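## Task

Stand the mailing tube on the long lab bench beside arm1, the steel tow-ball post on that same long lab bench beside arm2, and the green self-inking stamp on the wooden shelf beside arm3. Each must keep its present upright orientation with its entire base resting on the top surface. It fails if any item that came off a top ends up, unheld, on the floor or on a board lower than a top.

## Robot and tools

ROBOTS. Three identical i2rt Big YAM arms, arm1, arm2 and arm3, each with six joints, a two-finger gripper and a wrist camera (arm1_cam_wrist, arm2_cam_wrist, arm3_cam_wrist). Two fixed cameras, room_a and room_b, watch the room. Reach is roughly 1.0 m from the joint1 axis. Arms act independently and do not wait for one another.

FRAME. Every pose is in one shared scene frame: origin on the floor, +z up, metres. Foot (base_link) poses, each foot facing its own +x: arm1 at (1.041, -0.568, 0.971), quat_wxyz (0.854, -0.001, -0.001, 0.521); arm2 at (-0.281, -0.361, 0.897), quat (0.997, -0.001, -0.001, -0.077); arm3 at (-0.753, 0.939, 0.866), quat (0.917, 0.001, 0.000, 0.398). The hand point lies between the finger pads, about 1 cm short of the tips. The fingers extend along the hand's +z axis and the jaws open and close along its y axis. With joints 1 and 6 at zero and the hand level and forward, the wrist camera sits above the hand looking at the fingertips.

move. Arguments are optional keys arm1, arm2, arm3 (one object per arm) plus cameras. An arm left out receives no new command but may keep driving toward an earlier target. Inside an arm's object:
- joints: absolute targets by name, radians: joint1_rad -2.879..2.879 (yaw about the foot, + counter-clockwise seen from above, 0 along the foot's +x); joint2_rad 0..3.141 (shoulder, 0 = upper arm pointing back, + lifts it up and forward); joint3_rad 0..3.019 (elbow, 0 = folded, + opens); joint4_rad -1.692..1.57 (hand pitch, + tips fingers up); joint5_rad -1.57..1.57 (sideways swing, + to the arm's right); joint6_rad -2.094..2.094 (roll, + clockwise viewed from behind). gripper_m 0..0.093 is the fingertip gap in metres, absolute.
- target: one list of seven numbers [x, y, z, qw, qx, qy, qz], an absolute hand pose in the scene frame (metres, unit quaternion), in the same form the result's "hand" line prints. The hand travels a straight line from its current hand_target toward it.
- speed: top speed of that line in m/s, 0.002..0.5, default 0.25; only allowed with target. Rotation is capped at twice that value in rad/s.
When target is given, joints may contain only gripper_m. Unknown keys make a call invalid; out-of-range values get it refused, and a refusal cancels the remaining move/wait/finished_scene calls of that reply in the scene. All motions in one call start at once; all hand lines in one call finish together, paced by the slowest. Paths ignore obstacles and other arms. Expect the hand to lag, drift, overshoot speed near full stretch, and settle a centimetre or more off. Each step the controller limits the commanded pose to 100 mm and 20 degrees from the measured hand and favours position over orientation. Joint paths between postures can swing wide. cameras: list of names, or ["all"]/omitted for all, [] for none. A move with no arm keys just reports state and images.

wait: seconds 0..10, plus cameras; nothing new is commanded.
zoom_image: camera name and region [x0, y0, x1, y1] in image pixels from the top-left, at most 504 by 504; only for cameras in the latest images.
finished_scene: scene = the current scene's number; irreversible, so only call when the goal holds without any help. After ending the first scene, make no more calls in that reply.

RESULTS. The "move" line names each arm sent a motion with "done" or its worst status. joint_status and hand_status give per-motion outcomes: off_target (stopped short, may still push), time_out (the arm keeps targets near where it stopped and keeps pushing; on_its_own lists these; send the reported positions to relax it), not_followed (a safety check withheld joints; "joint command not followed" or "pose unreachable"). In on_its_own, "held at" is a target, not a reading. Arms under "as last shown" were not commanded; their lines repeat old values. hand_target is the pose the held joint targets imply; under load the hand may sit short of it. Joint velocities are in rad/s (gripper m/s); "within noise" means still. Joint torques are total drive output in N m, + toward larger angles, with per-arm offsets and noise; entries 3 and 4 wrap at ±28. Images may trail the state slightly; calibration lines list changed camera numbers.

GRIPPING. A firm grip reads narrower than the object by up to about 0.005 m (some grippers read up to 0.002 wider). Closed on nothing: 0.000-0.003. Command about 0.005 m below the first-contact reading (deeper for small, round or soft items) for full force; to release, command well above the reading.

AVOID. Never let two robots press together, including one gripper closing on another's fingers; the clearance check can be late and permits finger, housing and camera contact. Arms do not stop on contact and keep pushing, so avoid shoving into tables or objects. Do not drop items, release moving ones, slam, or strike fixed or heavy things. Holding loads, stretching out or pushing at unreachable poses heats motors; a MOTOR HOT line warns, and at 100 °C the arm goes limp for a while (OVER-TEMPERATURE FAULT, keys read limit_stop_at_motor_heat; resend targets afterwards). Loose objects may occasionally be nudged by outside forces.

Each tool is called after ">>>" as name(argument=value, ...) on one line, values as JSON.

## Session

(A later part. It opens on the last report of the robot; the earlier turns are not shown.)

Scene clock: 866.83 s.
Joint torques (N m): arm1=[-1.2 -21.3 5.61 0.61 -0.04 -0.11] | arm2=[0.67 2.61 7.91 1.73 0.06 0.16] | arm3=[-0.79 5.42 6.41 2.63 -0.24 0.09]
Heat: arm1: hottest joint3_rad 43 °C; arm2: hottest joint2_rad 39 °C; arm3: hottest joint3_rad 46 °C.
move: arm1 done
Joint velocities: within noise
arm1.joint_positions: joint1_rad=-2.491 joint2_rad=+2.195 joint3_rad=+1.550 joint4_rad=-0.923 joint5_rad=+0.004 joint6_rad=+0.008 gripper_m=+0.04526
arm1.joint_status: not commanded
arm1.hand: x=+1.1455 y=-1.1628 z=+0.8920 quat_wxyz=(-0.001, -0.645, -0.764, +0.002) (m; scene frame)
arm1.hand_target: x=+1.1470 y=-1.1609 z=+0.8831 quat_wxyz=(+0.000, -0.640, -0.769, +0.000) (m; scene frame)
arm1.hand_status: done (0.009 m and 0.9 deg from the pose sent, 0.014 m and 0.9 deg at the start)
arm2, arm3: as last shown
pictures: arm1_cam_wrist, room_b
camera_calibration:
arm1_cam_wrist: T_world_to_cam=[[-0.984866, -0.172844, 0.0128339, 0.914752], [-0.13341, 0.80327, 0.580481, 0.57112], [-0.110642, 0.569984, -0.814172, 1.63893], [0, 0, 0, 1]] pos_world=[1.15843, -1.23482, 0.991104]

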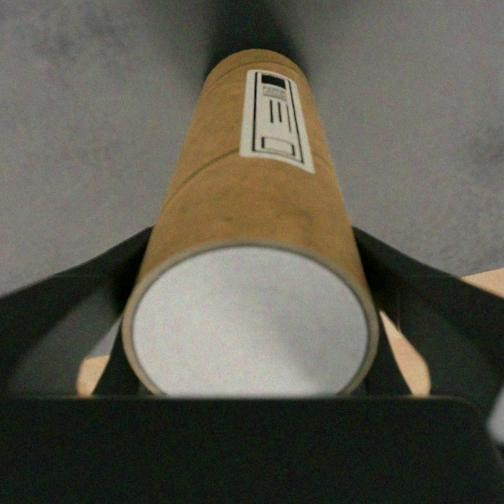

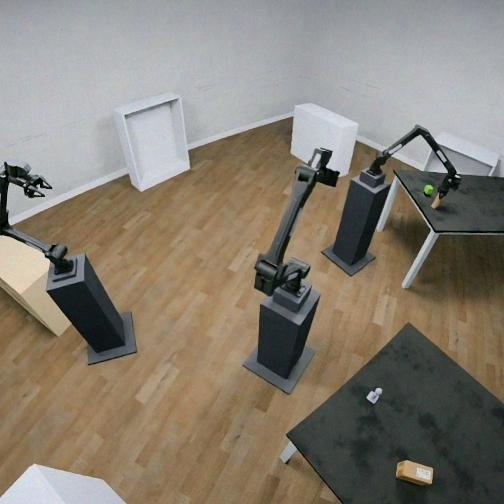

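>>> move(arm1={"target":[1.147,-1.161,0.878,0,0.640,0.769,0],"speed":0.03}, cameras=[])

>>> move(arm1={"target":[1.147,-1.161,0.873,0,0.640,0.769,0],"speed":0.03}, cameras=["arm1_cam_wrist"])

>>> zoom_image(camera="arm1_cam_wrist", region=[150, 0, 350, 200])

Scene clock: 875.53 s.
Joint torques (N m): arm1=[-1.14 -21.25 5.5 0.73 -0.04 -0.12] | arm2=[0.62 2.37 8.08 1.8 0.1 0.26] | arm3=[-0.85 5.3 6.49 2.65 -0.26 0.09]
Heat: arm1: hottest joint3_rad 42 °C; arm2: hottest joint2_rad 39 °C; arm3: hottest joint3_rad 46 °C.
move: arm1 done
Joint velocities: within noise
arm1.joint_positions: joint1_rad=-2.491 joint2_rad=+2.203 joint3_rad=+1.550 joint4_rad=-0.914 joint5_rad=+0.004 joint6_rad=+0.008 gripper_m=+0.04526
arm1.joint_status: not commanded
arm1.hand: x=+1.1456 y=-1.1634 z=+0.8874 quat_wxyz=(-0.002, -0.645, -0.764, +0.003) (m; scene frame)
arm1.hand_target: x=+1.1470 y=-1.1608 z=+0.8780 quat_wxyz=(+0.000, -0.640, -0.769, +0.000) (m; scene frame)
arm1.hand_status: done (0.010 m and 0.9 deg from the pose sent, 0.014 m and 0.9 deg at the start)
arm2: as last shown
arm3.joint_positions: joint1_rad=-2.047 joint2_rad=+0.509 joint3_rad=+1.442 joint4_rad=-1.340 joint5_rad=+0.001 joint6_rad=-0.008 gripper_m=+0.06199
arm3.joint_status: not commanded
arm3.hand: x=-0.6925 y=+0.7688 z=+1.4488 quat_wxyz=(-0.447, -0.479, -0.685, +0.319) (m; scene frame)
arm3.hand_target: x=-0.6899 y=+0.7663 z=+1.4498 quat_wxyz=(-0.452, -0.478, -0.684, +0.316) (m; scene frame)
arm3.hand_status: not commanded
pictures: none
No camera images: "cameras" was empty.

Scene clock: 876.50 s.
Joint torques (N m): arm1=[-1.08 -21.01 5.42 0.69 -0.04 -0.11] | arm2=[0.38 2.37 7.9 1.72 0.1 0.21] | arm3=[-0.85 5.42 6.45 2.62 -0.26 0.09]
Heat: arm1: hottest joint3_rad 42 °C; arm2: hottest joint2_rad 39 °C; arm3: hottest joint3_rad 46 °C.
move: arm1 off_target
Joint velocities: within noise
arm1.joint_positions: joint1_rad=-2.491 joint2_rad=+2.207 joint3_rad=+1.550 joint4_rad=-0.906 joint5_rad=+0.004 joint6_rad=+0.008 gripper_m=+0.04526
arm1.joint_status: not commanded
arm1.hand: x=+1.1458 y=-1.1645 z=+0.8849 quat_wxyz=(-0.003, -0.645, -0.764, +0.004) (m; scene frame)
arm1.hand_target: x=+1.1470 y=-1.1608 z=+0.8731 quat_wxyz=(+0.000, -0.640, -0.769, +0.000) (m; scene frame)
arm1.hand_status: off_target (0.013 m and 1.0 deg from the pose sent, 0.015 m and 0.9 deg at the start)
arm2.joint_positions: joint1_rad=-0.006 joint2_rad=+0.551 joint3_rad=+1.468 joint4_rad=-1.347 joint5_rad=-0.003 joint6_rad=-0.010 gripper_m=+0.07995
arm2.joint_status: not commanded
arm2.hand: x=-0.0911 y=-0.3909 z=+1.4841 quat_wxyz=(-0.539, -0.062, -0.839, +0.045) (m; scene frame)
arm2.hand_target: x=-0.0968 y=-0.3896 z=+1.4858 quat_wxyz=(-0.542, -0.066, -0.836, +0.042) (m; scene frame)
arm2.hand_status: not commanded
arm3: as last shown
pictures: arm1_cam_wrist
camera_calibration:
arm1_cam_wrist: T_world_to_cam=[[-0.984875, -0.172789, 0.0128307, 0.915008], [-0.133911, 0.806079, 0.576458, 0.584038], [-0.109948, 0.566022, -0.817026, 1.63129], [0, 0, 0, 1]] pos_world=[1.15874, -1.23602, 0.984391]

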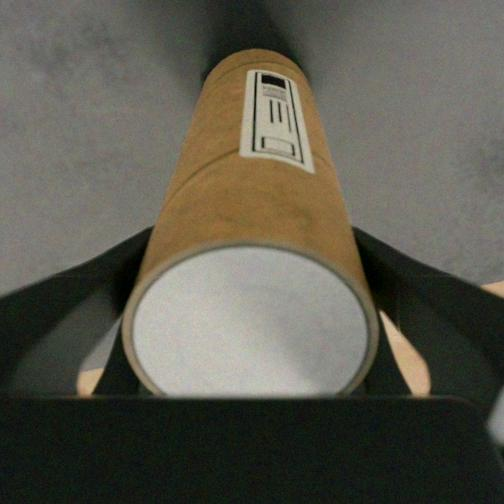

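Scaled by 2.520 from the camera's 504x504 image, which has a finer 720x720 frame.

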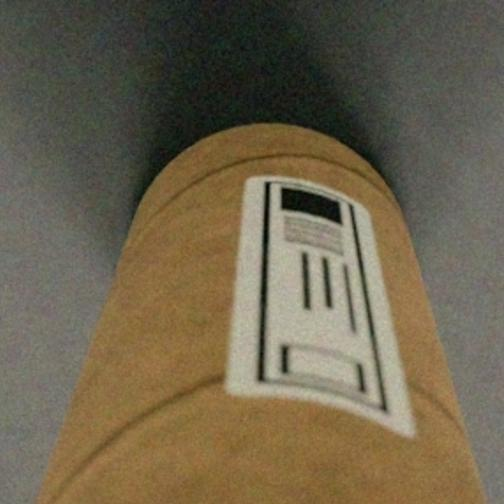

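>>> move(arm1={"target":[1.147,-1.161,0.867,0,0.640,0.769,0],"speed":0.03}, cameras=["arm1_cam_wrist"])

>>> zoom_image(camera="arm1_cam_wrist", region=[150, 0, 350, 200])

Scene clock: 884.33 s.
Joint torques (N m): arm1=[-1.08 -20.25 5.34 0.83 -0.04 -0.11] | arm2=[0.5 2.32 8.25 1.7 0.06 0.2] | arm3=[-0.97 5.66 6.39 2.65 -0.27 0.09]
Heat: arm1: hottest joint3_rad 42 °C; arm2: hottest joint2_rad 39 °C; arm3: hottest joint3_rad 46 °C.
move: arm1 off_target
Joint velocities: within noise
arm1.joint_positions: joint1_rad=-2.491 joint2_rad=+2.208 joint3_rad=+1.550 joint4_rad=-0.898 joint5_rad=+0.004 joint6_rad=+0.008 gripper_m=+0.04526
arm1.joint_status: not commanded
arm1.hand: x=+1.1461 y=-1.1662 z=+0.8847 quat_wxyz=(-0.006, -0.645, -0.764, +0.006) (m; scene frame)
arm1.hand_target: x=+1.1469 y=-1.1606 z=+0.8675 quat_wxyz=(+0.000, -0.640, -0.769, +0.000) (m; scene frame)
arm1.hand_status: off_target (0.019 m and 1.3 deg from the pose sent, 0.018 m and 1.0 deg at the start)
arm2, arm3: as last shown
pictures: arm1_cam_wrist
camera_calibration:
arm1_cam_wrist: T_world_to_cam=[[-0.984899, -0.17266, 0.0127786, 0.915168], [-0.134635, 0.810216, 0.570458, 0.596568], [-0.108849, 0.560123, -0.821227, 1.62767], [0, 0, 0, 1]] pos_world=[1.15884, -1.23703, 0.984672]

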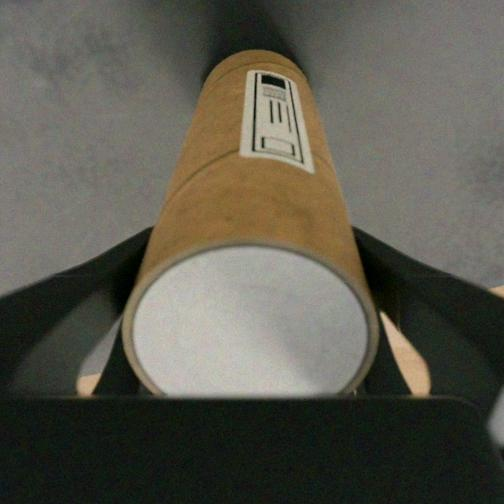

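Scaled by 2.520 from the camera's 504x504 image, which has a finer 720x720 frame.

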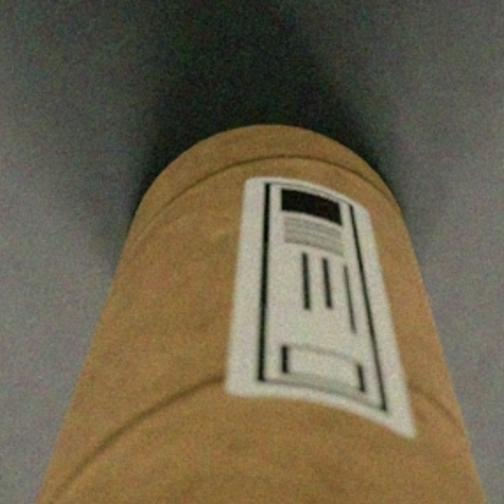

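>>> move(arm1={"target":[1.147,-1.164,0.876,0,0.640,0.769,0],"speed":0.03}, cameras=[])

>>> move(arm1={"joints":{"gripper_m":0.055}}, cameras=["arm1_cam_wrist"])

>>> move(arm1={"joints":{"gripper_m":0.08}}, cameras=["arm1_cam_wrist"])

Scene clock: 895.50 s.
Joint torques (N m): arm1=[-1.2 -21.07 6.3 0.08 -0.04 -0.13] | arm2=[0.44 2.32 7.95 1.87 0.09 0.23] | arm3=[-0.97 5.3 6.45 2.59 -0.27 0.09]
Heat: arm1: hottest joint3_rad 42 °C; arm2: hottest joint2_rad 38 °C; arm3: hottest joint3_rad 46 °C.
move: arm1 done
Joint velocities: within noise
arm1.joint_positions: joint1_rad=-2.491 joint2_rad=+2.208 joint3_rad=+1.550 joint4_rad=-0.898 joint5_rad=+0.004 joint6_rad=+0.008 gripper_m=+0.04526
arm1.joint_status: not commanded
arm1.hand: x=+1.1461 y=-1.1662 z=+0.8847 quat_wxyz=(-0.006, -0.645, -0.764, +0.006) (m; scene frame)
arm1.hand_target: x=+1.1470 y=-1.1639 z=+0.8762 quat_wxyz=(+0.000, -0.640, -0.769, +0.000) (m; scene frame)
arm1.hand_status: done (0.009 m and 1.3 deg from the pose sent, 0.009 m and 1.3 deg at the start)
arm2, arm3: as last shown
pictures: none
No camera images: "cameras" was empty.

Scene clock: 896.00 s.
Joint torques (N m): arm1=[-1.2 -21.25 6.27 0.06 -0.04 -0.12] | arm2=[0.67 2.73 7.95 1.63 0.08 0.2] | arm3=[-0.91 5.3 6.43 2.63 -0.26 0.09]
Heat: arm1: hottest joint3_rad 42 °C; arm2: hottest joint2_rad 38 °C; arm3: hottest joint3_rad 46 °C.
move: arm1 done
Joint velocities: within noise
arm1.joint_positions: joint1_rad=-2.491 joint2_rad=+2.211 joint3_rad=+1.550 joint4_rad=-0.898 joint5_rad=+0.004 joint6_rad=+0.008 gripper_m=+0.05484
arm1.joint_status: all done
arm1.hand: x=+1.1460 y=-1.1656 z=+0.8830 quat_wxyz=(-0.005, -0.645, -0.764, +0.005) (m; scene frame)
arm1.hand_target: x=+1.1470 y=-1.1638 z=+0.8761 quat_wxyz=(+0.000, -0.640, -0.769, +0.000) (m; scene frame)
arm1.hand_status: not commanded
arm2, arm3: as last shown
pictures: arm1_cam_wrist
camera_calibration:
arm1_cam_wrist: T_world_to_cam=[[-0.984885, -0.172732, 0.0128297, 0.915091], [-0.134325, 0.80846, 0.573018, 0.592412], [-0.109351, 0.562633, -0.819443, 1.62779], [0, 0, 0, 1]] pos_world=[1.15884, -1.23673, 0.98268]

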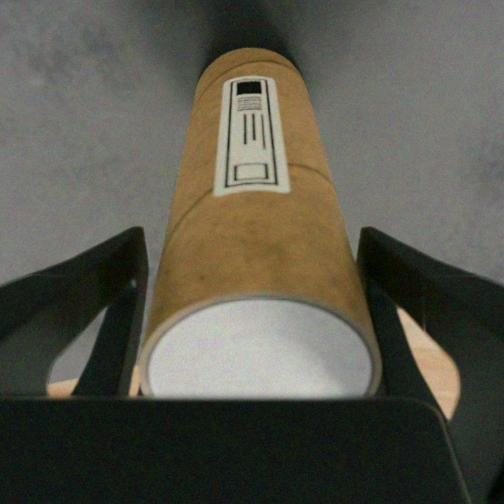

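Scene clock: 896.60 s.
Joint torques (N m): arm1=[-1.26 -21.3 6.26 0.06 -0.04 -0.13] | arm2=[0.38 2.96 7.87 1.85 0.07 0.18] | arm3=[-0.79 5.48 6.39 2.59 -0.27 0.11]
Heat: arm1: hottest joint3_rad 42 °C; arm2: hottest joint2_rad 38 °C; arm3: hottest joint3_rad 46 °C.
move: arm1 done
Joint velocities: within noise
arm1.joint_positions: joint1_rad=-2.491 joint2_rad=+2.211 joint3_rad=+1.550 joint4_rad=-0.898 joint5_rad=+0.004 joint6_rad=+0.008 gripper_m=+0.07981
arm1.joint_status: all done
arm1.hand: x=+1.1460 y=-1.1656 z=+0.8830 quat_wxyz=(-0.005, -0.645, -0.764, +0.005) (m; scene frame)
arm1.hand_target: x=+1.1470 y=-1.1638 z=+0.8761 quat_wxyz=(+0.000, -0.640, -0.769, +0.000) (m; scene frame)
arm1.hand_status: not commanded
arm2, arm3: as last shown
pictures: arm1_cam_wrist
camera_calibration:
arm1_cam_wrist: T_world_to_cam=[[-0.984885, -0.172732, 0.0128297, 0.915091], [-0.134325, 0.80846, 0.573018, 0.592412], [-0.109351, 0.562633, -0.819443, 1.62779], [0, 0, 0, 1]] pos_world=[1.15884, -1.23673, 0.98268]

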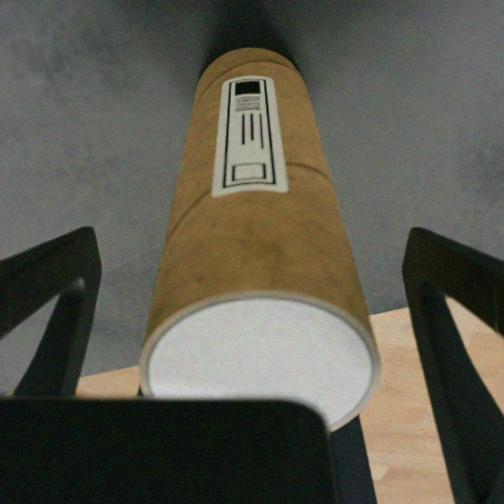

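>>> move(arm1={"target":[1.147,-1.164,1.08,0,0.640,0.769,0],"speed":0.1}, cameras=["arm1_cam_wrist"])

>>> move(arm1={"target":[1.301,-1.098,1.03,0,0.5469,0.8372,0],"speed":0.15,"joints":{"gripper_m":0.093}}, cameras=["arm1_cam_wrist","room_b"])

Scene clock: 909.80 s.
Joint torques (N m): arm1=[-1.14 -22.65 10.7 -0.24 -0.03 -0.11] | arm2=[0.67 2.26 7.99 1.8 0.03 0.2] | arm3=[-0.91 5.54 6.41 2.65 -0.25 0.1]
Heat: arm1: hottest joint3_rad 42 °C; arm2: hottest joint2_rad 38 °C; arm3: hottest joint3_rad 46 °C.
move: arm1 off_target
Joint velocities: within noise
arm1.joint_positions: joint1_rad=-2.491 joint2_rad=+1.993 joint3_rad=+1.677 joint4_rad=-1.311 joint5_rad=+0.004 joint6_rad=+0.008 gripper_m=+0.07989
arm1.joint_status: not commanded
arm1.hand: x=+1.1423 y=-1.1466 z=+1.0534 quat_wxyz=(+0.022, -0.645, -0.764, -0.017) (m; scene frame)
arm1.hand_target: x=+1.1468 y=-1.1627 z=+1.0802 quat_wxyz=(+0.000, -0.640, -0.769, +0.000) (m; scene frame)
arm1.hand_status: off_target (0.032 m and 3.3 deg from the pose sent, 0.197 m and 1.2 deg at the start)
arm2, arm3: as last shown
pictures: arm1_cam_wrist
camera_calibration:
arm1_cam_wrist: T_world_to_cam=[[-0.984708, -0.173729, 0.0129603, 0.911074], [-0.127205, 0.767847, 0.627878, 0.366353], [-0.119032, 0.616628, -0.778204, 1.7859], [0, 0, 0, 1]] pos_world=[1.15632, -1.22426, 1.14796]

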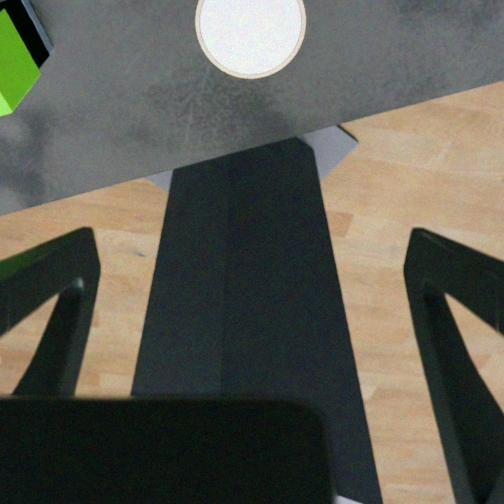

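Scene clock: 911.60 s.
Joint torques (N m): arm1=[-1.55 -20.78 6.76 0.59 0.01 0.12] | arm2=[0.73 2.78 7.84 1.69 0.1 0.23] | arm3=[-0.91 5.54 6.41 2.61 -0.26 0.09]
Heat: arm1: hottest joint3_rad 42 °C; arm2: hottest joint2_rad 38 °C; arm3: hottest joint3_rad 46 °C.
move: arm1 done
Joint velocities: within noise
arm1.joint_positions: joint1_rad=-2.207 joint2_rad=+1.982 joint3_rad=+1.606 joint4_rad=-1.202 joint5_rad=+0.002 joint6_rad=+0.030 gripper_m=+0.09290
arm1.joint_status: all done
arm1.hand: x=+1.3014 y=-1.0958 z=+1.0342 quat_wxyz=(+0.002, -0.540, -0.842, -0.001) (m; scene frame)
arm1.hand_target: x=+1.3009 y=-1.0980 z=+1.0301 quat_wxyz=(+0.000, -0.547, -0.837, +0.000) (m; scene frame)
arm1.hand_status: done (0.005 m and 1.0 deg from the pose sent, 0.168 m and 14.4 deg at the start)
arm2, arm3: as last shown
pictures: arm1_cam_wrist, room_b
camera_calibration:
arm1_cam_wrist: T_world_to_cam=[[-0.906595, -0.421842, 0.0115583, 0.704773], [-0.335106, 0.736294, 0.587856, 0.636987], [-0.256493, 0.529075, -0.808883, 1.87324], [0, 0, 0, 1]] pos_world=[1.33288, -1.16279, 1.13263]

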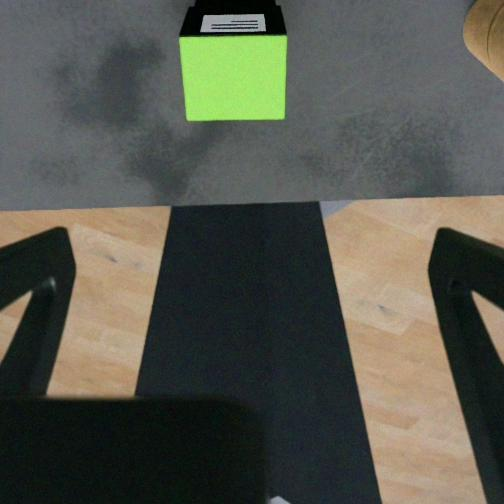

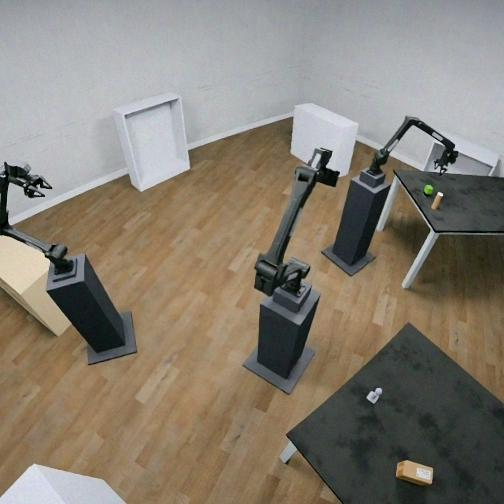

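>>> move(arm1={"target":[1.301,-1.092,0.885,0,0.5469,0.8372,0],"speed":0.1}, cameras=["arm1_cam_wrist"])

>>> move(arm1={"target":[1.300,-1.088,0.853,0,0.5469,0.8372,0],"speed":0.06}, cameras=["arm1_cam_wrist"])

Scene clock: 923.67 s.
Joint torques (N m): arm1=[-1.26 -20.95 5.74 0.64 0.01 0.16] | arm2=[0.5 2.37 7.92 1.68 0.07 0.19] | arm3=[-0.97 5.3 6.43 2.67 -0.26 0.1]
Heat: arm1: hottest joint3_rad 42 °C; arm2: hottest joint2_rad 38 °C; arm3: hottest joint3_rad 46 °C.
move: arm1 done
Joint velocities: within noise
arm1.joint_positions: joint1_rad=-2.207 joint2_rad=+2.161 joint3_rad=+1.479 joint4_rad=-0.894 joint5_rad=+0.002 joint6_rad=+0.035 gripper_m=+0.09290
arm1.joint_status: not commanded
arm1.hand: x=+1.2996 y=-1.0917 z=+0.8906 quat_wxyz=(+0.001, -0.542, -0.840, +0.000) (m; scene frame)
arm1.hand_target: x=+1.3009 y=-1.0920 z=+0.8850 quat_wxyz=(+0.000, -0.547, -0.837, +0.000) (m; scene frame)
arm1.hand_status: done (0.006 m and 0.7 deg from the pose sent, 0.149 m and 1.0 deg at the start)
arm2: as last shown
arm3.joint_positions: joint1_rad=-2.047 joint2_rad=+0.509 joint3_rad=+1.442 joint4_rad=-1.340 joint5_rad=+0.001 joint6_rad=-0.008 gripper_m=+0.06199
arm3.joint_status: not commanded
arm3.hand: x=-0.6925 y=+0.7688 z=+1.4488 quat_wxyz=(-0.447, -0.479, -0.685, +0.319) (m; scene frame)
arm3.hand_target: x=-0.6899 y=+0.7663 z=+1.4498 quat_wxyz=(-0.452, -0.478, -0.684, +0.316) (m; scene frame)
arm3.hand_status: not commanded
pictures: arm1_cam_wrist
camera_calibration:
arm1_cam_wrist: T_world_to_cam=[[-0.908663, -0.417371, 0.011506, 0.714122], [-0.331989, 0.738938, 0.586305, 0.718117], [-0.253209, 0.528934, -0.810009, 1.75106], [0, 0, 0, 1]] pos_world=[1.33069, -1.15879, 0.989122]

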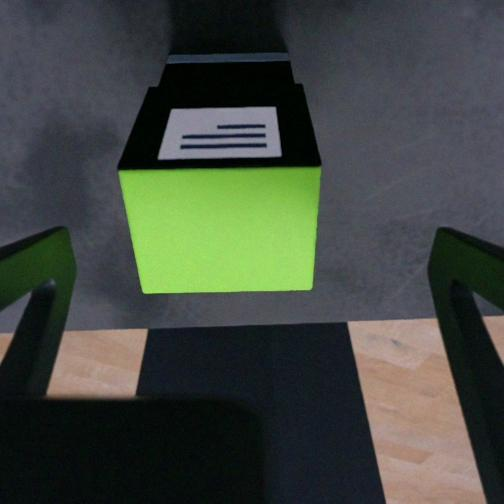

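Scene clock: 924.80 s.
Joint torques (N m): arm1=[-1.08 -20.89 5.33 0.65 0.01 0.13] | arm2=[0.73 2.43 7.88 1.8 0.06 0.17] | arm3=[-0.85 5.42 6.39 2.62 -0.26 0.1]
Heat: arm1: hottest joint3_rad 42 °C; arm2: hottest joint2_rad 38 °C; arm3: hottest joint3_rad 46 °C.
move: arm1 done
Joint velocities: within noise
arm1.joint_positions: joint1_rad=-2.207 joint2_rad=+2.207 joint3_rad=+1.461 joint4_rad=-0.828 joint5_rad=+0.002 joint6_rad=+0.036 gripper_m=+0.09290
arm1.joint_status: not commanded
arm1.hand: x=+1.2982 y=-1.0888 z=+0.8591 quat_wxyz=(+0.001, -0.543, -0.840, +0.000) (m; scene frame)
arm1.hand_target: x=+1.2999 y=-1.0880 z=+0.8531 quat_wxyz=(+0.000, -0.547, -0.837, +0.000) (m; scene frame)
arm1.hand_status: done (0.006 m and 0.6 deg from the pose sent, 0.038 m and 0.7 deg at the start)
arm2.joint_positions: joint1_rad=-0.006 joint2_rad=+0.551 joint3_rad=+1.468 joint4_rad=-1.347 joint5_rad=-0.003 joint6_rad=-0.010 gripper_m=+0.07995
arm2.joint_status: not commanded
arm2.hand: x=-0.0911 y=-0.3909 z=+1.4841 quat_wxyz=(-0.539, -0.062, -0.839, +0.045) (m; scene frame)
arm2.hand_target: x=-0.0968 y=-0.3896 z=+1.4858 quat_wxyz=(-0.542, -0.066, -0.836, +0.042) (m; scene frame)
arm2.hand_status: not commanded
arm3: as last shown
pictures: arm1_cam_wrist
camera_calibration:
arm1_cam_wrist: T_world_to_cam=[[-0.909155, -0.416299, 0.0115327, 0.716192], [-0.331403, 0.739966, 0.58534, 0.734983], [-0.25221, 0.528343, -0.810706, 1.72232], [0, 0, 0, 1]] pos_world=[1.32909, -1.15569, 0.957819]

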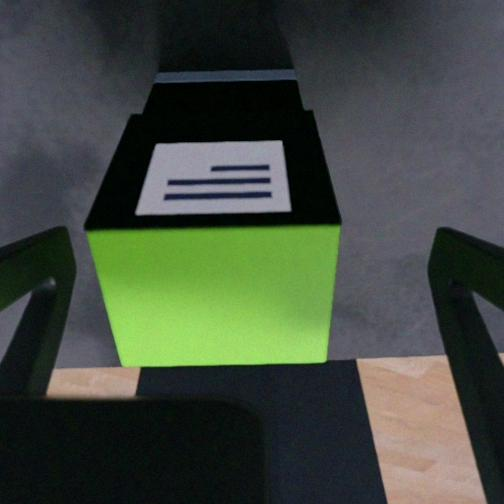

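>>> move(arm1={"joints":{"joint1_rad":-2.185}}, cameras=["arm1_cam_wrist"])

Scene clock: 936.47 s.
Joint torques (N m): arm1=[-0.85 -20.95 5.29 0.66 0.01 0.14] | arm2=[1.03 2.14 7.83 1.76 0.08 0.18] | arm3=[-0.97 5.48 6.42 2.63 -0.25 0.09]
Heat: arm1: hottest joint3_rad 41 °C; arm2: hottest joint1_rad 37 °C; arm3: hottest joint3_rad 46 °C.
move: arm1 done
Joint velocities: within noise
arm1.joint_positions: joint1_rad=-2.191 joint2_rad=+2.207 joint3_rad=+1.461 joint4_rad=-0.828 joint5_rad=+0.002 joint6_rad=+0.037 gripper_m=+0.09290
arm1.joint_status: all done
arm1.hand: x=+1.3067 y=-1.0845 z=+0.8591 quat_wxyz=(+0.001, -0.536, -0.844, +0.000) (m; scene frame)
arm1.hand_target: x=+1.3097 y=-1.0830 z=+0.8531 quat_wxyz=(+0.000, -0.539, -0.842, +0.000) (m; scene frame)
arm1.hand_status: not commanded
arm2, arm3: as last shown
pictures: arm1_cam_wrist
camera_calibration:
arm1_cam_wrist: T_world_to_cam=[[-0.902354, -0.430841, 0.01157, 0.701], [-0.343222, 0.734564, 0.585333, 0.744224], [-0.260684, 0.524206, -0.81071, 1.72879], [0, 0, 0, 1]] pos_world=[1.33865, -1.1509, 0.957819]

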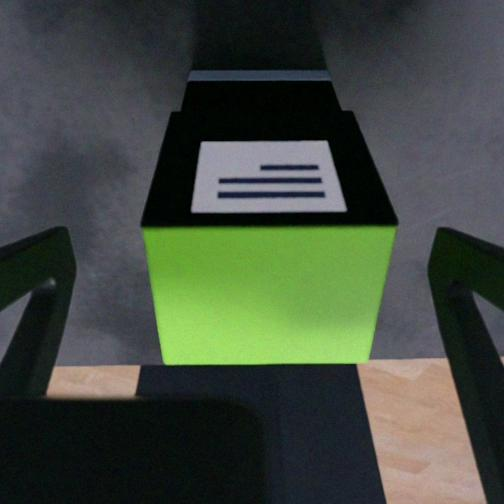

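>>> move(arm1={"joints":{"joint1_rad":-2.203}}, cameras=["arm1_cam_wrist"])

Scene clock: 949.80 s.
Joint torques (N m): arm1=[-2.43 -21.01 5.3 0.66 0.01 0.15] | arm2=[0.21 2.43 7.88 1.77 0.06 0.21] | arm3=[-0.91 5.42 6.45 2.62 -0.26 0.09]
Heat: arm1: hottest joint3_rad 41 °C; arm2: hottest joint1_rad 37 °C; arm3: hottest joint3_rad 46 °C.
move: arm1 done
Joint velocities: within noise
arm1.joint_positions: joint1_rad=-2.192 joint2_rad=+2.207 joint3_rad=+1.461 joint4_rad=-0.828 joint5_rad=+0.002 joint6_rad=+0.037 gripper_m=+0.09290
arm1.joint_status: all done
arm1.hand: x=+1.3059 y=-1.0849 z=+0.8591 quat_wxyz=(+0.001, -0.536, -0.844, +0.000) (m; scene frame)
arm1.hand_target: x=+1.3005 y=-1.0877 z=+0.8531 quat_wxyz=(+0.000, -0.546, -0.838, +0.000) (m; scene frame)
arm1.hand_status: not commanded
arm2, arm3: as last shown
pictures: arm1_cam_wrist
camera_calibration:
arm1_cam_wrist: T_world_to_cam=[[-0.903, -0.429484, 0.0115483, 0.702425], [-0.342126, 0.735067, 0.585343, 0.743384], [-0.259885, 0.524614, -0.810703, 1.72821], [0, 0, 0, 1]] pos_world=[1.33776, -1.1514, 0.957819]

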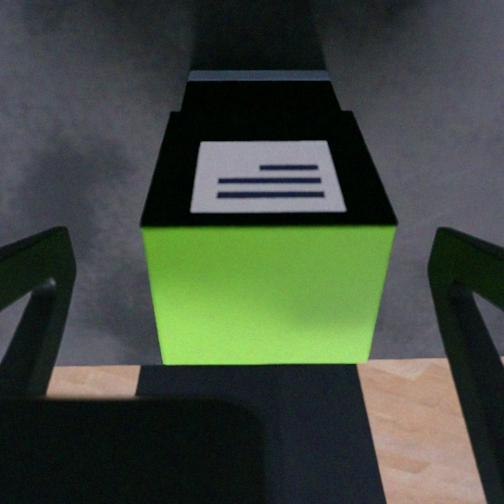

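>>> move(arm1={"joints":{"gripper_m":0.0505}}, cameras=[])

>>> move(arm1={"joints":{"gripper_m":0.046}}, cameras=["arm1_cam_wrist"])

>>> move(arm1={"target":[1.3005,-1.0877,1.09,0,0.546,0.838,0],"speed":0.1}, cameras=["arm1_cam_wrist"])

Scene clock: 971.03 s.
Joint torques (N m): arm1=[-2.14 -21.01 5.3 0.66 0.01 0.15] | arm2=[0.44 2.73 7.99 1.77 0.06 0.22] | arm3=[-0.97 5.36 6.42 2.61 -0.27 0.09]
Heat: arm1: hottest joint3_rad 41 °C; arm2: hottest joint1_rad 37 °C; arm3: hottest joint3_rad 46 °C.
move: arm1 done
Joint velocities: arm1=[-0.005 -0.005 -0.002 0.007 0.022 0.037 -0.004] | arm2=[within noise] | arm3=[within noise]
arm1.joint_positions: joint1_rad=-2.194 joint2_rad=+2.207 joint3_rad=+1.461 joint4_rad=-0.828 joint5_rad=+0.002 joint6_rad=+0.037 gripper_m=+0.05121
arm1.joint_status: all done
arm1.hand: x=+1.3049 y=-1.0854 z=+0.8591 quat_wxyz=(+0.001, -0.537, -0.843, +0.000) (m; scene frame)
arm1.hand_target: x=+1.3004 y=-1.0877 z=+0.8531 quat_wxyz=(+0.000, -0.546, -0.838, +0.000) (m; scene frame)
arm1.hand_status: not commanded
arm2, arm3: as last shown
pictures: none
No camera images: "cameras" was empty.

Scene clock: 971.43 s.
Joint torques (N m): arm1=[-2.14 -20.95 5.3 0.65 0.02 0.15] | arm2=[0.56 2.78 8.02 1.89 0.07 0.18] | arm3=[-0.91 5.48 6.43 2.63 -0.27 0.1]
Heat: arm1: hottest joint3_rad 41 °C; arm2: hottest joint1_rad 37 °C; arm3: hottest joint3_rad 46 °C.
move: arm1 off_target
Joint velocities: within noise
arm1.joint_positions: joint1_rad=-2.194 joint2_rad=+2.207 joint3_rad=+1.461 joint4_rad=-0.828 joint5_rad=+0.002 joint6_rad=+0.037 gripper_m=+0.05094
arm1.joint_status: gripper_m off_target (ended at +0.05094, target +0.04600)
arm1.hand: x=+1.3049 y=-1.0854 z=+0.8591 quat_wxyz=(+0.001, -0.537, -0.843, +0.000) (m; scene frame)
arm1.hand_target: x=+1.3004 y=-1.0877 z=+0.8531 quat_wxyz=(+0.000, -0.546, -0.838, +0.000) (m; scene frame)
arm1.hand_status: not commanded
arm2, arm3: as last shown
pictures: arm1_cam_wrist
camera_calibration:
arm1_cam_wrist: T_world_to_cam=[[-0.903825, -0.427747, 0.0115531, 0.704277], [-0.340705, 0.735715, 0.585358, 0.742283], [-0.258885, 0.525125, -0.810693, 1.72748], [0, 0, 0, 1]] pos_world=[1.33666, -1.152, 0.957819]

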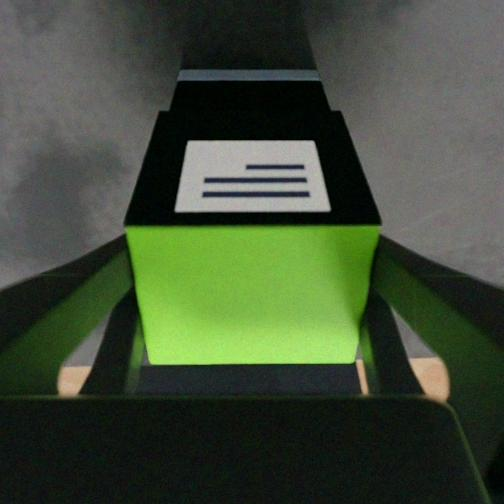

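Scene clock: 974.57 s.
Joint torques (N m): arm1=[-2.14 -21.83 10.85 -0.35 0.01 0.14] | arm2=[0.56 2.32 8.02 1.69 0.07 0.15] | arm3=[-0.85 5.48 6.43 2.59 -0.26 0.09]
Heat: arm1: hottest joint3_rad 41 °C; arm2: hottest joint1_rad 37 °C; arm3: hottest joint3_rad 46 °C.
move: arm1 off_target
Joint velocities: within noise
arm1.joint_positions: joint1_rad=-2.194 joint2_rad=+1.925 joint3_rad=+1.591 joint4_rad=-1.299 joint5_rad=+0.002 joint6_rad=+0.037 gripper_m=+0.05092
arm1.joint_status: not commanded
arm1.hand: x=+1.2960 y=-1.0685 z=+1.0615 quat_wxyz=(+0.026, -0.537, -0.843, -0.015) (m; scene frame)
arm1.hand_target: x=+1.2998 y=-1.0863 z=+1.0902 quat_wxyz=(+0.000, -0.546, -0.838, +0.000) (m; scene frame)
arm1.hand_status: off_target (0.035 m and 3.6 deg from the pose sent, 0.231 m and 1.2 deg at the start)
arm2, arm3: as last shown
pictures: arm1_cam_wrist
camera_calibration:
arm1_cam_wrist: T_world_to_cam=[[-0.903457, -0.428471, 0.0133466, 0.697999], [-0.324569, 0.704049, 0.631641, 0.504463], [-0.280036, 0.566329, -0.775146, 1.914], [0, 0, 0, 1]] pos_world=[1.33033, -1.14005, 1.15567]

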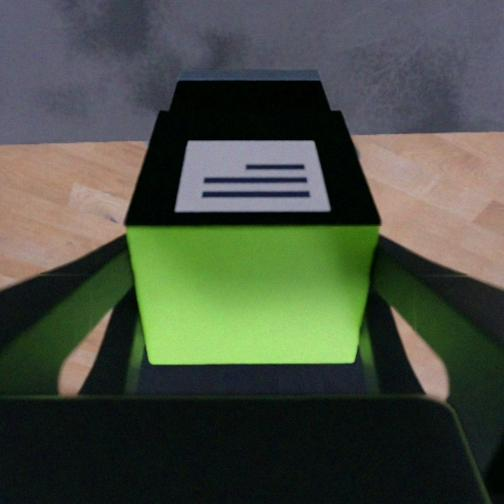

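>>> move(arm1={"joints":{"joint1_rad":1.89,"joint6_rad":1.57,"joint4_rad":-1.235}}, cameras=["arm1_cam_wrist","room_b"])

Scene clock: 992.77 s.
Joint torques (N m): arm1=[-1.79 -22.71 7.39 -0.13 0.17 0.14] | arm2=[0.44 2.37 7.98 1.84 0.07 0.16] | arm3=[-0.91 5.42 6.39 2.61 -0.26 0.09]
Heat: arm1: hottest joint3_rad 44 °C; arm2: hottest joint1_rad 37 °C; arm3: hottest joint3_rad 46 °C.
move: arm1 done
Joint velocities: within noise
arm1.joint_positions: joint1_rad=+1.896 joint2_rad=+1.930 joint3_rad=+1.644 joint4_rad=-1.224 joint5_rad=-0.001 joint6_rad=+1.557 gripper_m=+0.05092
arm1.joint_status: all done
arm1.hand: x=+0.4474 y=-0.4778 z=+1.0754 quat_wxyz=(+0.020, +0.657, -0.753, -0.022) (m; scene frame)
arm1.hand_target: x=+0.4491 y=-0.4743 z=+1.0883 quat_wxyz=(+0.023, +0.650, -0.759, -0.027) (m; scene frame)
arm1.hand_status: not commanded
arm2, arm3: as last shown
pictures: arm1_cam_wrist, room_b
camera_calibration:
arm1_cam_wrist: T_world_to_cam=[[0.990387, -0.129849, -0.0476762, -0.454745], [-0.0778173, -0.807977, 0.584053, -0.977254], [-0.11436, -0.574728, -0.810314, 0.771104], [0, 0, 0, 1]] pos_world=[0.46251, -0.405472, 1.17392]

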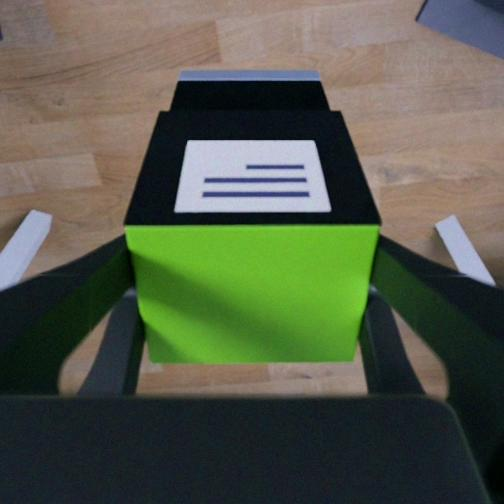

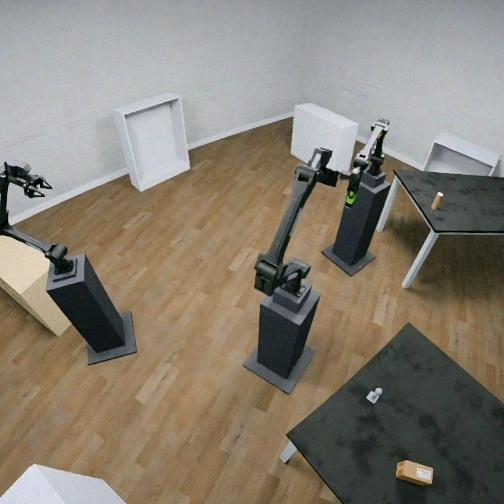

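>>> move(arm1={"joints":{"joint4_rad":-1.297}}, arm2={"target":[0.32,-0.453,0.99,0.8166,0.0450,0.5718,-0.0643],"speed":0.15,"joints":{"gripper_m":0.093}}, cameras=["arm1_cam_wrist","arm2_cam_wrist","room_b"])

Scene clock: 1010.30 s.
Joint torques (N m): arm1=[-1.85 -22.53 7.31 -0.24 0.17 0.15] | arm2=[0.85 -15.15 5.75 2.77 0.08 0.2] | arm3=[-0.85 5.42 6.43 2.61 -0.25 0.09]
Heat: arm1: hottest joint3_rad 44 °C; arm2: hottest joint1_rad 37 °C; arm3: hottest joint3_rad 46 °C.
move: arm1 done; arm2 off_target
Joint velocities: within noise
arm1.joint_positions: joint1_rad=+1.896 joint2_rad=+1.930 joint3_rad=+1.644 joint4_rad=-1.287 joint5_rad=-0.001 joint6_rad=+1.557 gripper_m=+0.05092
arm1.joint_status: all done
arm1.hand: x=+0.4626 y=-0.4801 z=+1.0750 quat_wxyz=(-0.001, +0.657, -0.754, +0.002) (m; scene frame)
arm1.hand_target: x=+0.4644 y=-0.4767 z=+1.0877 quat_wxyz=(+0.003, +0.650, -0.760, -0.004) (m; scene frame)
arm1.hand_status: not commanded
arm2.joint_positions: joint1_rad=-0.005 joint2_rad=+2.132 joint3_rad=+0.761 joint4_rad=+1.557 joint5_rad=+0.003 joint6_rad=-0.010 gripper_m=+0.09293
arm2.joint_status: all done
arm2.hand: x=+0.3123 y=-0.4575 z=+0.9843 quat_wxyz=(-0.767, -0.049, -0.636, +0.067) (m; scene frame)
arm2.hand_target: x=+0.3200 y=-0.4531 z=+0.9905 quat_wxyz=(-0.778, -0.049, -0.623, +0.061) (m; scene frame)
arm2.hand_status: off_target (0.011 m and 9.3 deg from the pose sent, 0.646 m and 44.5 deg at the start; a joint's target at an end of its range on 37 of 153 steps)
arm3.joint_positions: joint1_rad=-2.047 joint2_rad=+0.509 joint3_rad=+1.442 joint4_rad=-1.340 joint5_rad=+0.001 joint6_rad=-0.008 gripper_m=+0.06199
arm3.joint_status: not commanded
arm3.hand: x=-0.6925 y=+0.7688 z=+1.4488 quat_wxyz=(-0.447, -0.479, -0.685, +0.319) (m; scene frame)
arm3.hand_target: x=-0.6899 y=+0.7663 z=+1.4498 quat_wxyz=(-0.452, -0.478, -0.684, +0.316) (m; scene frame)
arm3.hand_status: not commanded
pictures: arm1_cam_wrist, arm2_cam_wrist, room_b
camera_calibration:
arm1_cam_wrist: T_world_to_cam=[[0.991417, -0.129925, 0.0145208, -0.537521], [-0.113746, -0.802503, 0.585705, -0.960187], [-0.0644448, -0.58233, -0.810394, 0.744611], [0, 0, 0, 1]] pos_world=[0.471676, -0.406782, 1.17362]
arm2_cam_wrist: T_world_to_cam=[[-0.159128, -0.987177, 0.0126612, -0.414944], [-0.427316, 0.0573089, -0.902284, 1.04945], [0.889988, -0.148989, -0.430956, 0.198537], [0, 0, 0, 1]] pos_world=[0.205719, -0.440186, 1.03771]

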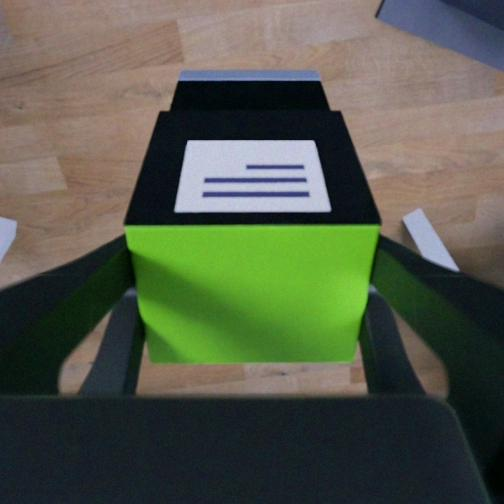

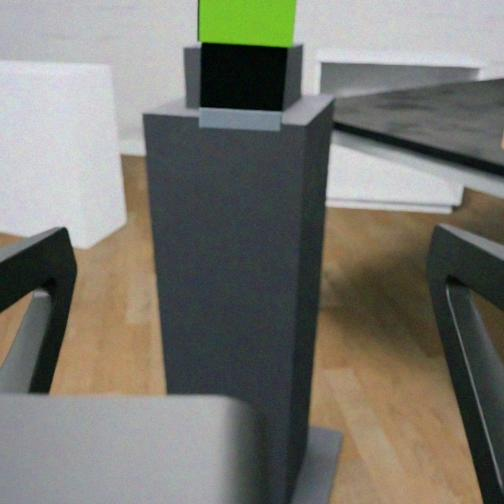

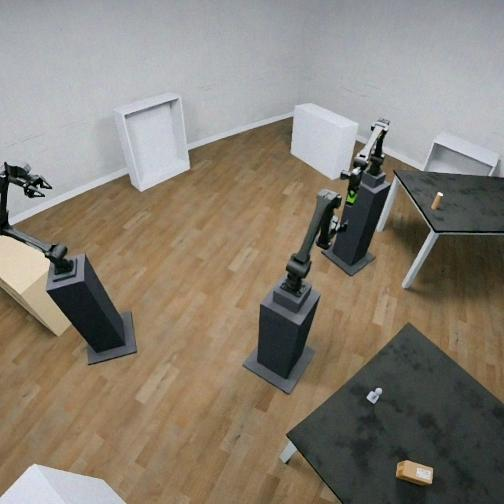

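>>> move(arm2={"target":[0.405,-0.466,1.025,0.8166,0.0450,0.5718,-0.0643],"speed":0.08}, cameras=["arm1_cam_wrist","arm2_cam_wrist"])

Scene clock: 1039.43 s.
Joint torques (N m): arm1=[-1.79 -22.53 7.31 -0.24 0.17 0.15] | arm2=[0.03 -18.2 8.61 1.59 0.02 0.13] | arm3=[-0.91 5.3 6.45 2.59 -0.27 0.08]
Heat: arm1: hottest joint3_rad 44 °C; arm2: hottest joint2_rad 38 °C; arm3: hottest joint3_rad 46 °C.
move: arm2 off_target
Joint velocities: within noise
arm1, arm3: as last shown
arm2.joint_positions: joint1_rad=-0.005 joint2_rad=+2.201 joint3_rad=+1.030 joint4_rad=+1.505 joint5_rad=+0.003 joint6_rad=-0.010 gripper_m=+0.09293
arm2.joint_status: not commanded
arm2.hand: x=+0.3936 y=-0.4705 z=+1.0239 quat_wxyz=(-0.812, -0.044, -0.577, +0.071) (m; scene frame)
arm2.hand_target: x=+0.4044 y=-0.4659 z=+1.0252 quat_wxyz=(-0.817, -0.045, -0.572, +0.064) (m; scene frame)
arm2.hand_status: off_target (0.012 m and 1.1 deg from the pose sent, 0.102 m and 9.3 deg at the start)
pictures: arm1_cam_wrist, arm2_cam_wrist
camera_calibration:
arm1_cam_wrist: T_world_to_cam=[[0.991417, -0.129925, 0.0145208, -0.537521], [-0.113746, -0.802503, 0.585705, -0.960187], [-0.0644448, -0.58233, -0.810394, 0.744611], [0, 0, 0, 1]] pos_world=[0.471676, -0.406782, 1.17362]
arm2_cam_wrist: T_world_to_cam=[[-0.160867, -0.986896, 0.0125562, -0.414435], [-0.290901, 0.0352534, -0.956103, 1.11174], [0.943132, -0.157458, -0.29276, -0.0250727], [0, 0, 0, 1]] pos_world=[0.280385, -0.452145, 1.0608]

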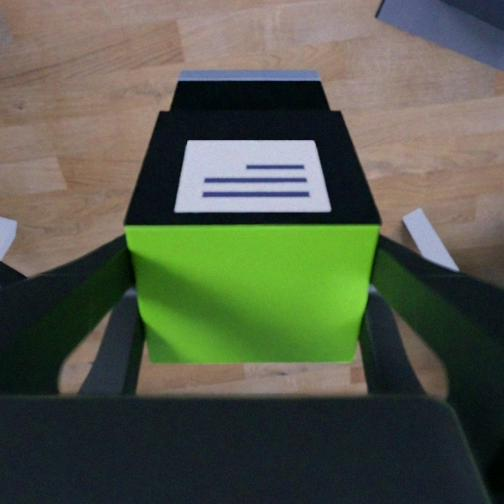

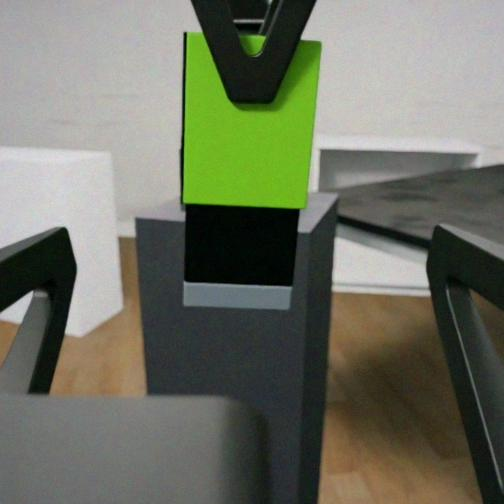

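>>> move(arm2={"target":[0.474,-0.476,1.043,0.8166,0.0450,0.5718,-0.0643],"speed":0.05}, cameras=["arm1_cam_wrist","arm2_cam_wrist"])

Scene clock: 1056.50 s.
Joint torques (N m): arm1=[-1.85 -22.53 7.32 -0.24 0.17 0.15] | arm2=[0.91 -19.6 10.59 1.51 0.08 0.17] | arm3=[-1.03 5.25 6.45 2.54 -0.26 0.1]
Heat: arm1: hottest joint3_rad 44 °C; arm2: hottest joint2_rad 40 °C; arm3: hottest joint3_rad 46 °C.
move: arm2 off_target
Joint velocities: within noise
arm1, arm3: as last shown
arm2.joint_positions: joint1_rad=-0.004 joint2_rad=+2.248 joint3_rad=+1.242 joint4_rad=+1.334 joint5_rad=+0.004 joint6_rad=-0.010 gripper_m=+0.09293
arm2.joint_status: not commanded
arm2.hand: x=+0.4611 y=-0.4812 z=+1.0380 quat_wxyz=(-0.810, -0.045, -0.580, +0.070) (m; scene frame)
arm2.hand_target: x=+0.4731 y=-0.4757 z=+1.0429 quat_wxyz=(-0.816, -0.045, -0.572, +0.064) (m; scene frame)
arm2.hand_status: off_target (0.015 m and 1.4 deg from the pose sent, 0.083 m and 1.1 deg at the start)
pictures: arm1_cam_wrist, arm2_cam_wrist
camera_calibration:
arm1_cam_wrist: T_world_to_cam=[[0.991417, -0.129925, 0.0145208, -0.537521], [-0.113746, -0.802503, 0.585705, -0.960187], [-0.0644448, -0.58233, -0.810394, 0.744611], [0, 0, 0, 1]] pos_world=[0.471676, -0.406782, 1.17362]
arm2_cam_wrist: T_world_to_cam=[[-0.161115, -0.98686, 0.012256, -0.413849], [-0.297726, 0.0367595, -0.953943, 1.14681], [0.940958, -0.157343, -0.299736, -0.078019], [0, 0, 0, 1]] pos_world=[0.348169, -0.462843, 1.07567]

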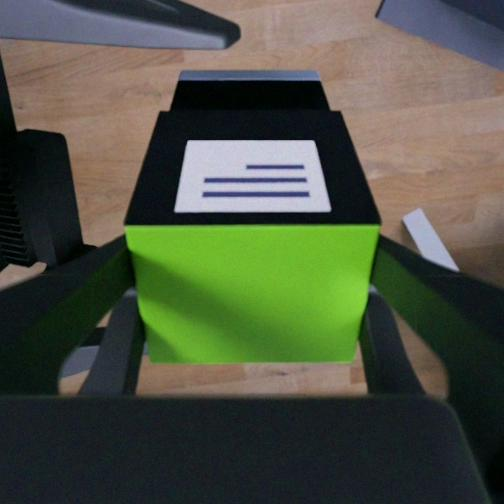

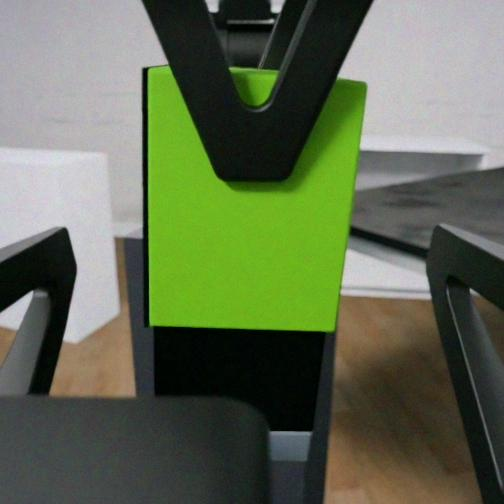

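>>> move(arm2={"target":[0.492,-0.4785,1.044,0.8166,0.0450,0.5718,-0.0643],"speed":0.05}, cameras=["arm1_cam_wrist","arm2_cam_wrist"])

Scene clock: 1067.10 s.
Joint torques (N m): arm1=[-1.85 -22.53 7.31 -0.24 0.17 0.15] | arm2=[0.97 -20.72 10.7 1.74 0.09 0.12] | arm3=[-0.85 5.42 6.43 2.62 -0.26 0.09]
Heat: arm1: hottest joint3_rad 44 °C; arm2: hottest joint2_rad 41 °C; arm3: hottest joint3_rad 46 °C.
move: arm2 off_target
Joint velocities: within noise
arm1, arm3: as last shown
arm2.joint_positions: joint1_rad=-0.004 joint2_rad=+2.273 joint3_rad=+1.303 joint4_rad=+1.295 joint5_rad=+0.005 joint6_rad=-0.010 gripper_m=+0.09293
arm2.joint_status: not commanded
arm2.hand: x=+0.4788 y=-0.4842 z=+1.0384 quat_wxyz=(-0.810, -0.045, -0.581, +0.071) (m; scene frame)
arm2.hand_target: x=+0.4909 y=-0.4784 z=+1.0441 quat_wxyz=(-0.817, -0.045, -0.572, +0.064) (m; scene frame)
arm2.hand_status: off_target (0.015 m and 1.5 deg from the pose sent, 0.032 m and 1.4 deg at the start)
pictures: arm1_cam_wrist, arm2_cam_wrist
camera_calibration:
arm1_cam_wrist: T_world_to_cam=[[0.991417, -0.129925, 0.0145208, -0.537521], [-0.113746, -0.802503, 0.585705, -0.960187], [-0.0644448, -0.58233, -0.810394, 0.744611], [0, 0, 0, 1]] pos_world=[0.471676, -0.406782, 1.17362]
arm2_cam_wrist: T_world_to_cam=[[-0.161416, -0.986812, 0.0121092, -0.413577], [-0.29878, 0.0371707, -0.953598, 1.15295], [0.940572, -0.157544, -0.30084, -0.0937138], [0, 0, 0, 1]] pos_world=[0.365866, -0.465743, 1.07627]

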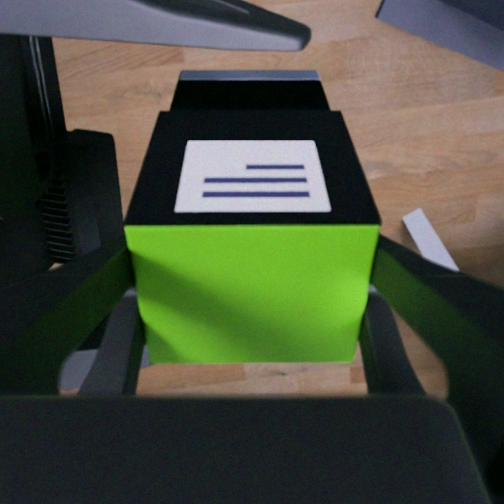

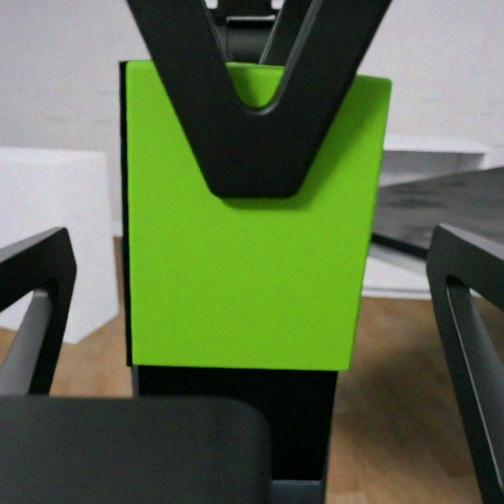

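>>> move(arm2={"joints":{"gripper_m":0.045}}, cameras=["arm2_cam_wrist"])

>>> move(arm2={"joints":{"gripper_m":0.040}}, cameras=["arm1_cam_wrist","arm2_cam_wrist"])

Scene clock: 1075.43 s.
Joint torques (N m): arm1=[-1.96 -22.53 7.28 -0.24 0.16 0.09] | arm2=[0.67 -21.42 10.89 1.72 0.04 0.14] | arm3=[-0.91 5.48 6.45 2.66 -0.27 0.1]
Heat: arm1: hottest joint3_rad 44 °C; arm2: hottest joint2_rad 41 °C; arm3: hottest joint3_rad 46 °C.
move: arm2 done
Joint velocities: within noise
arm1.joint_positions: joint1_rad=+1.896 joint2_rad=+1.930 joint3_rad=+1.644 joint4_rad=-1.287 joint5_rad=+0.000 joint6_rad=+1.563 gripper_m=+0.05092
arm1.joint_status: not commanded
arm1.hand: x=+0.4626 y=-0.4799 z=+1.0750 quat_wxyz=(-0.001, +0.655, -0.755, +0.002) (m; scene frame)
arm1.hand_target: x=+0.4644 y=-0.4766 z=+1.0877 quat_wxyz=(+0.003, +0.650, -0.760, -0.004) (m; scene frame)
arm1.hand_status: not commanded
arm2.joint_positions: joint1_rad=-0.004 joint2_rad=+2.273 joint3_rad=+1.304 joint4_rad=+1.295 joint5_rad=+0.006 joint6_rad=-0.008 gripper_m=+0.04527
arm2.joint_status: all done
arm2.hand: x=+0.4789 y=-0.4844 z=+1.0384 quat_wxyz=(-0.810, -0.046, -0.581, +0.070) (m; scene frame)
arm2.hand_target: x=+0.4909 y=-0.4784 z=+1.0441 quat_wxyz=(-0.816, -0.045, -0.572, +0.064) (m; scene frame)
arm2.hand_status: not commanded
arm3: as last shown
pictures: arm2_cam_wrist
camera_calibration:
arm2_cam_wrist: T_world_to_cam=[[-0.16176, -0.986783, 0.00963591, -0.411035], [-0.298658, 0.0396468, -0.953536, 1.15406], [0.940551, -0.157122, -0.301124, -0.0934388], [0, 0, 0, 1]] pos_world=[0.366066, -0.466039, 1.07627]

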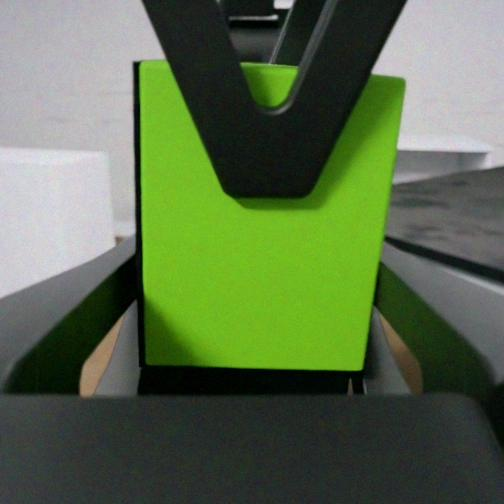

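Scene clock: 1075.83 s.
Joint torques (N m): arm1=[-1.85 -22.53 7.28 -0.23 0.16 0.09] | arm2=[0.67 -20.84 10.93 1.62 -0.02 0.11] | arm3=[-0.79 5.25 6.45 2.63 -0.26 0.09]
Heat: arm1: hottest joint3_rad 44 °C; arm2: hottest joint2_rad 41 °C; arm3: hottest joint3_rad 46 °C.
move: arm2 off_target
Joint velocities: within noise
arm1, arm3: as last shown
arm1.hand: x=+0.4626 y=-0.4800 z=+1.0750 quat_wxyz=(-0.001, +0.655, -0.756, +0.002) (m; scene frame)
arm1.hand_target: x=+0.4644 y=-0.4767 z=+1.0877 quat_wxyz=(+0.003, +0.650, -0.760, -0.004) (m; scene frame)
arm2.joint_positions: joint1_rad=-0.004 joint2_rad=+2.273 joint3_rad=+1.304 joint4_rad=+1.295 joint5_rad=+0.006 joint6_rad=-0.007 gripper_m=+0.04468
arm2.joint_status: gripper_m off_target (ended at +0.04469, target +0.04000)
arm2.hand: x=+0.4789 y=-0.4844 z=+1.0384 quat_wxyz=(-0.810, -0.046, -0.581, +0.070) (m; scene frame)
arm2.hand_target: x=+0.4909 y=-0.4784 z=+1.0441 quat_wxyz=(-0.816, -0.045, -0.572, +0.064) (m; scene frame)
arm2.hand_status: not commanded
pictures: arm1_cam_wrist, arm2_cam_wrist
camera_calibration:
arm1_cam_wrist: T_world_to_cam=[[0.990596, -0.136041, 0.014547, -0.540145], [-0.118743, -0.80205, 0.585334, -0.957231], [-0.0679619, -0.581557, -0.810662, 0.746874], [0, 0, 0, 1]] pos_world=[0.472161, -0.406879, 1.17362]
arm2_cam_wrist: T_world_to_cam=[[-0.161455, -0.986843, 0.00857705, -0.41013], [-0.298502, 0.0405496, -0.953547, 1.15444], [0.940653, -0.156515, -0.301121, -0.0932126], [0, 0, 0, 1]] pos_world=[0.366067, -0.466135, 1.07627]

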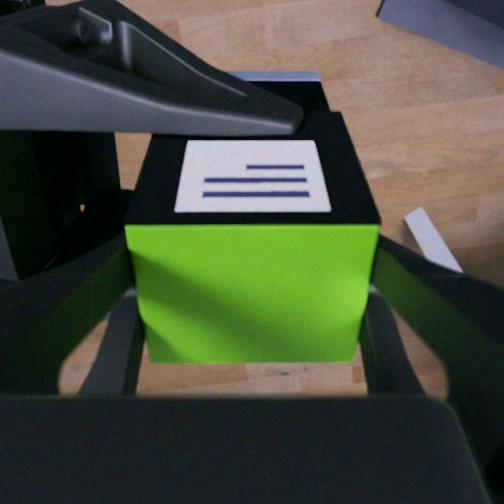

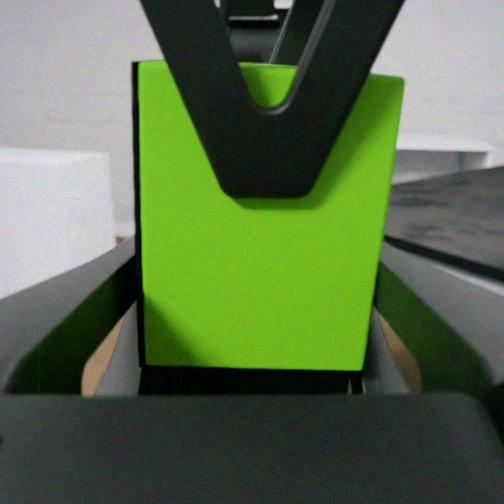

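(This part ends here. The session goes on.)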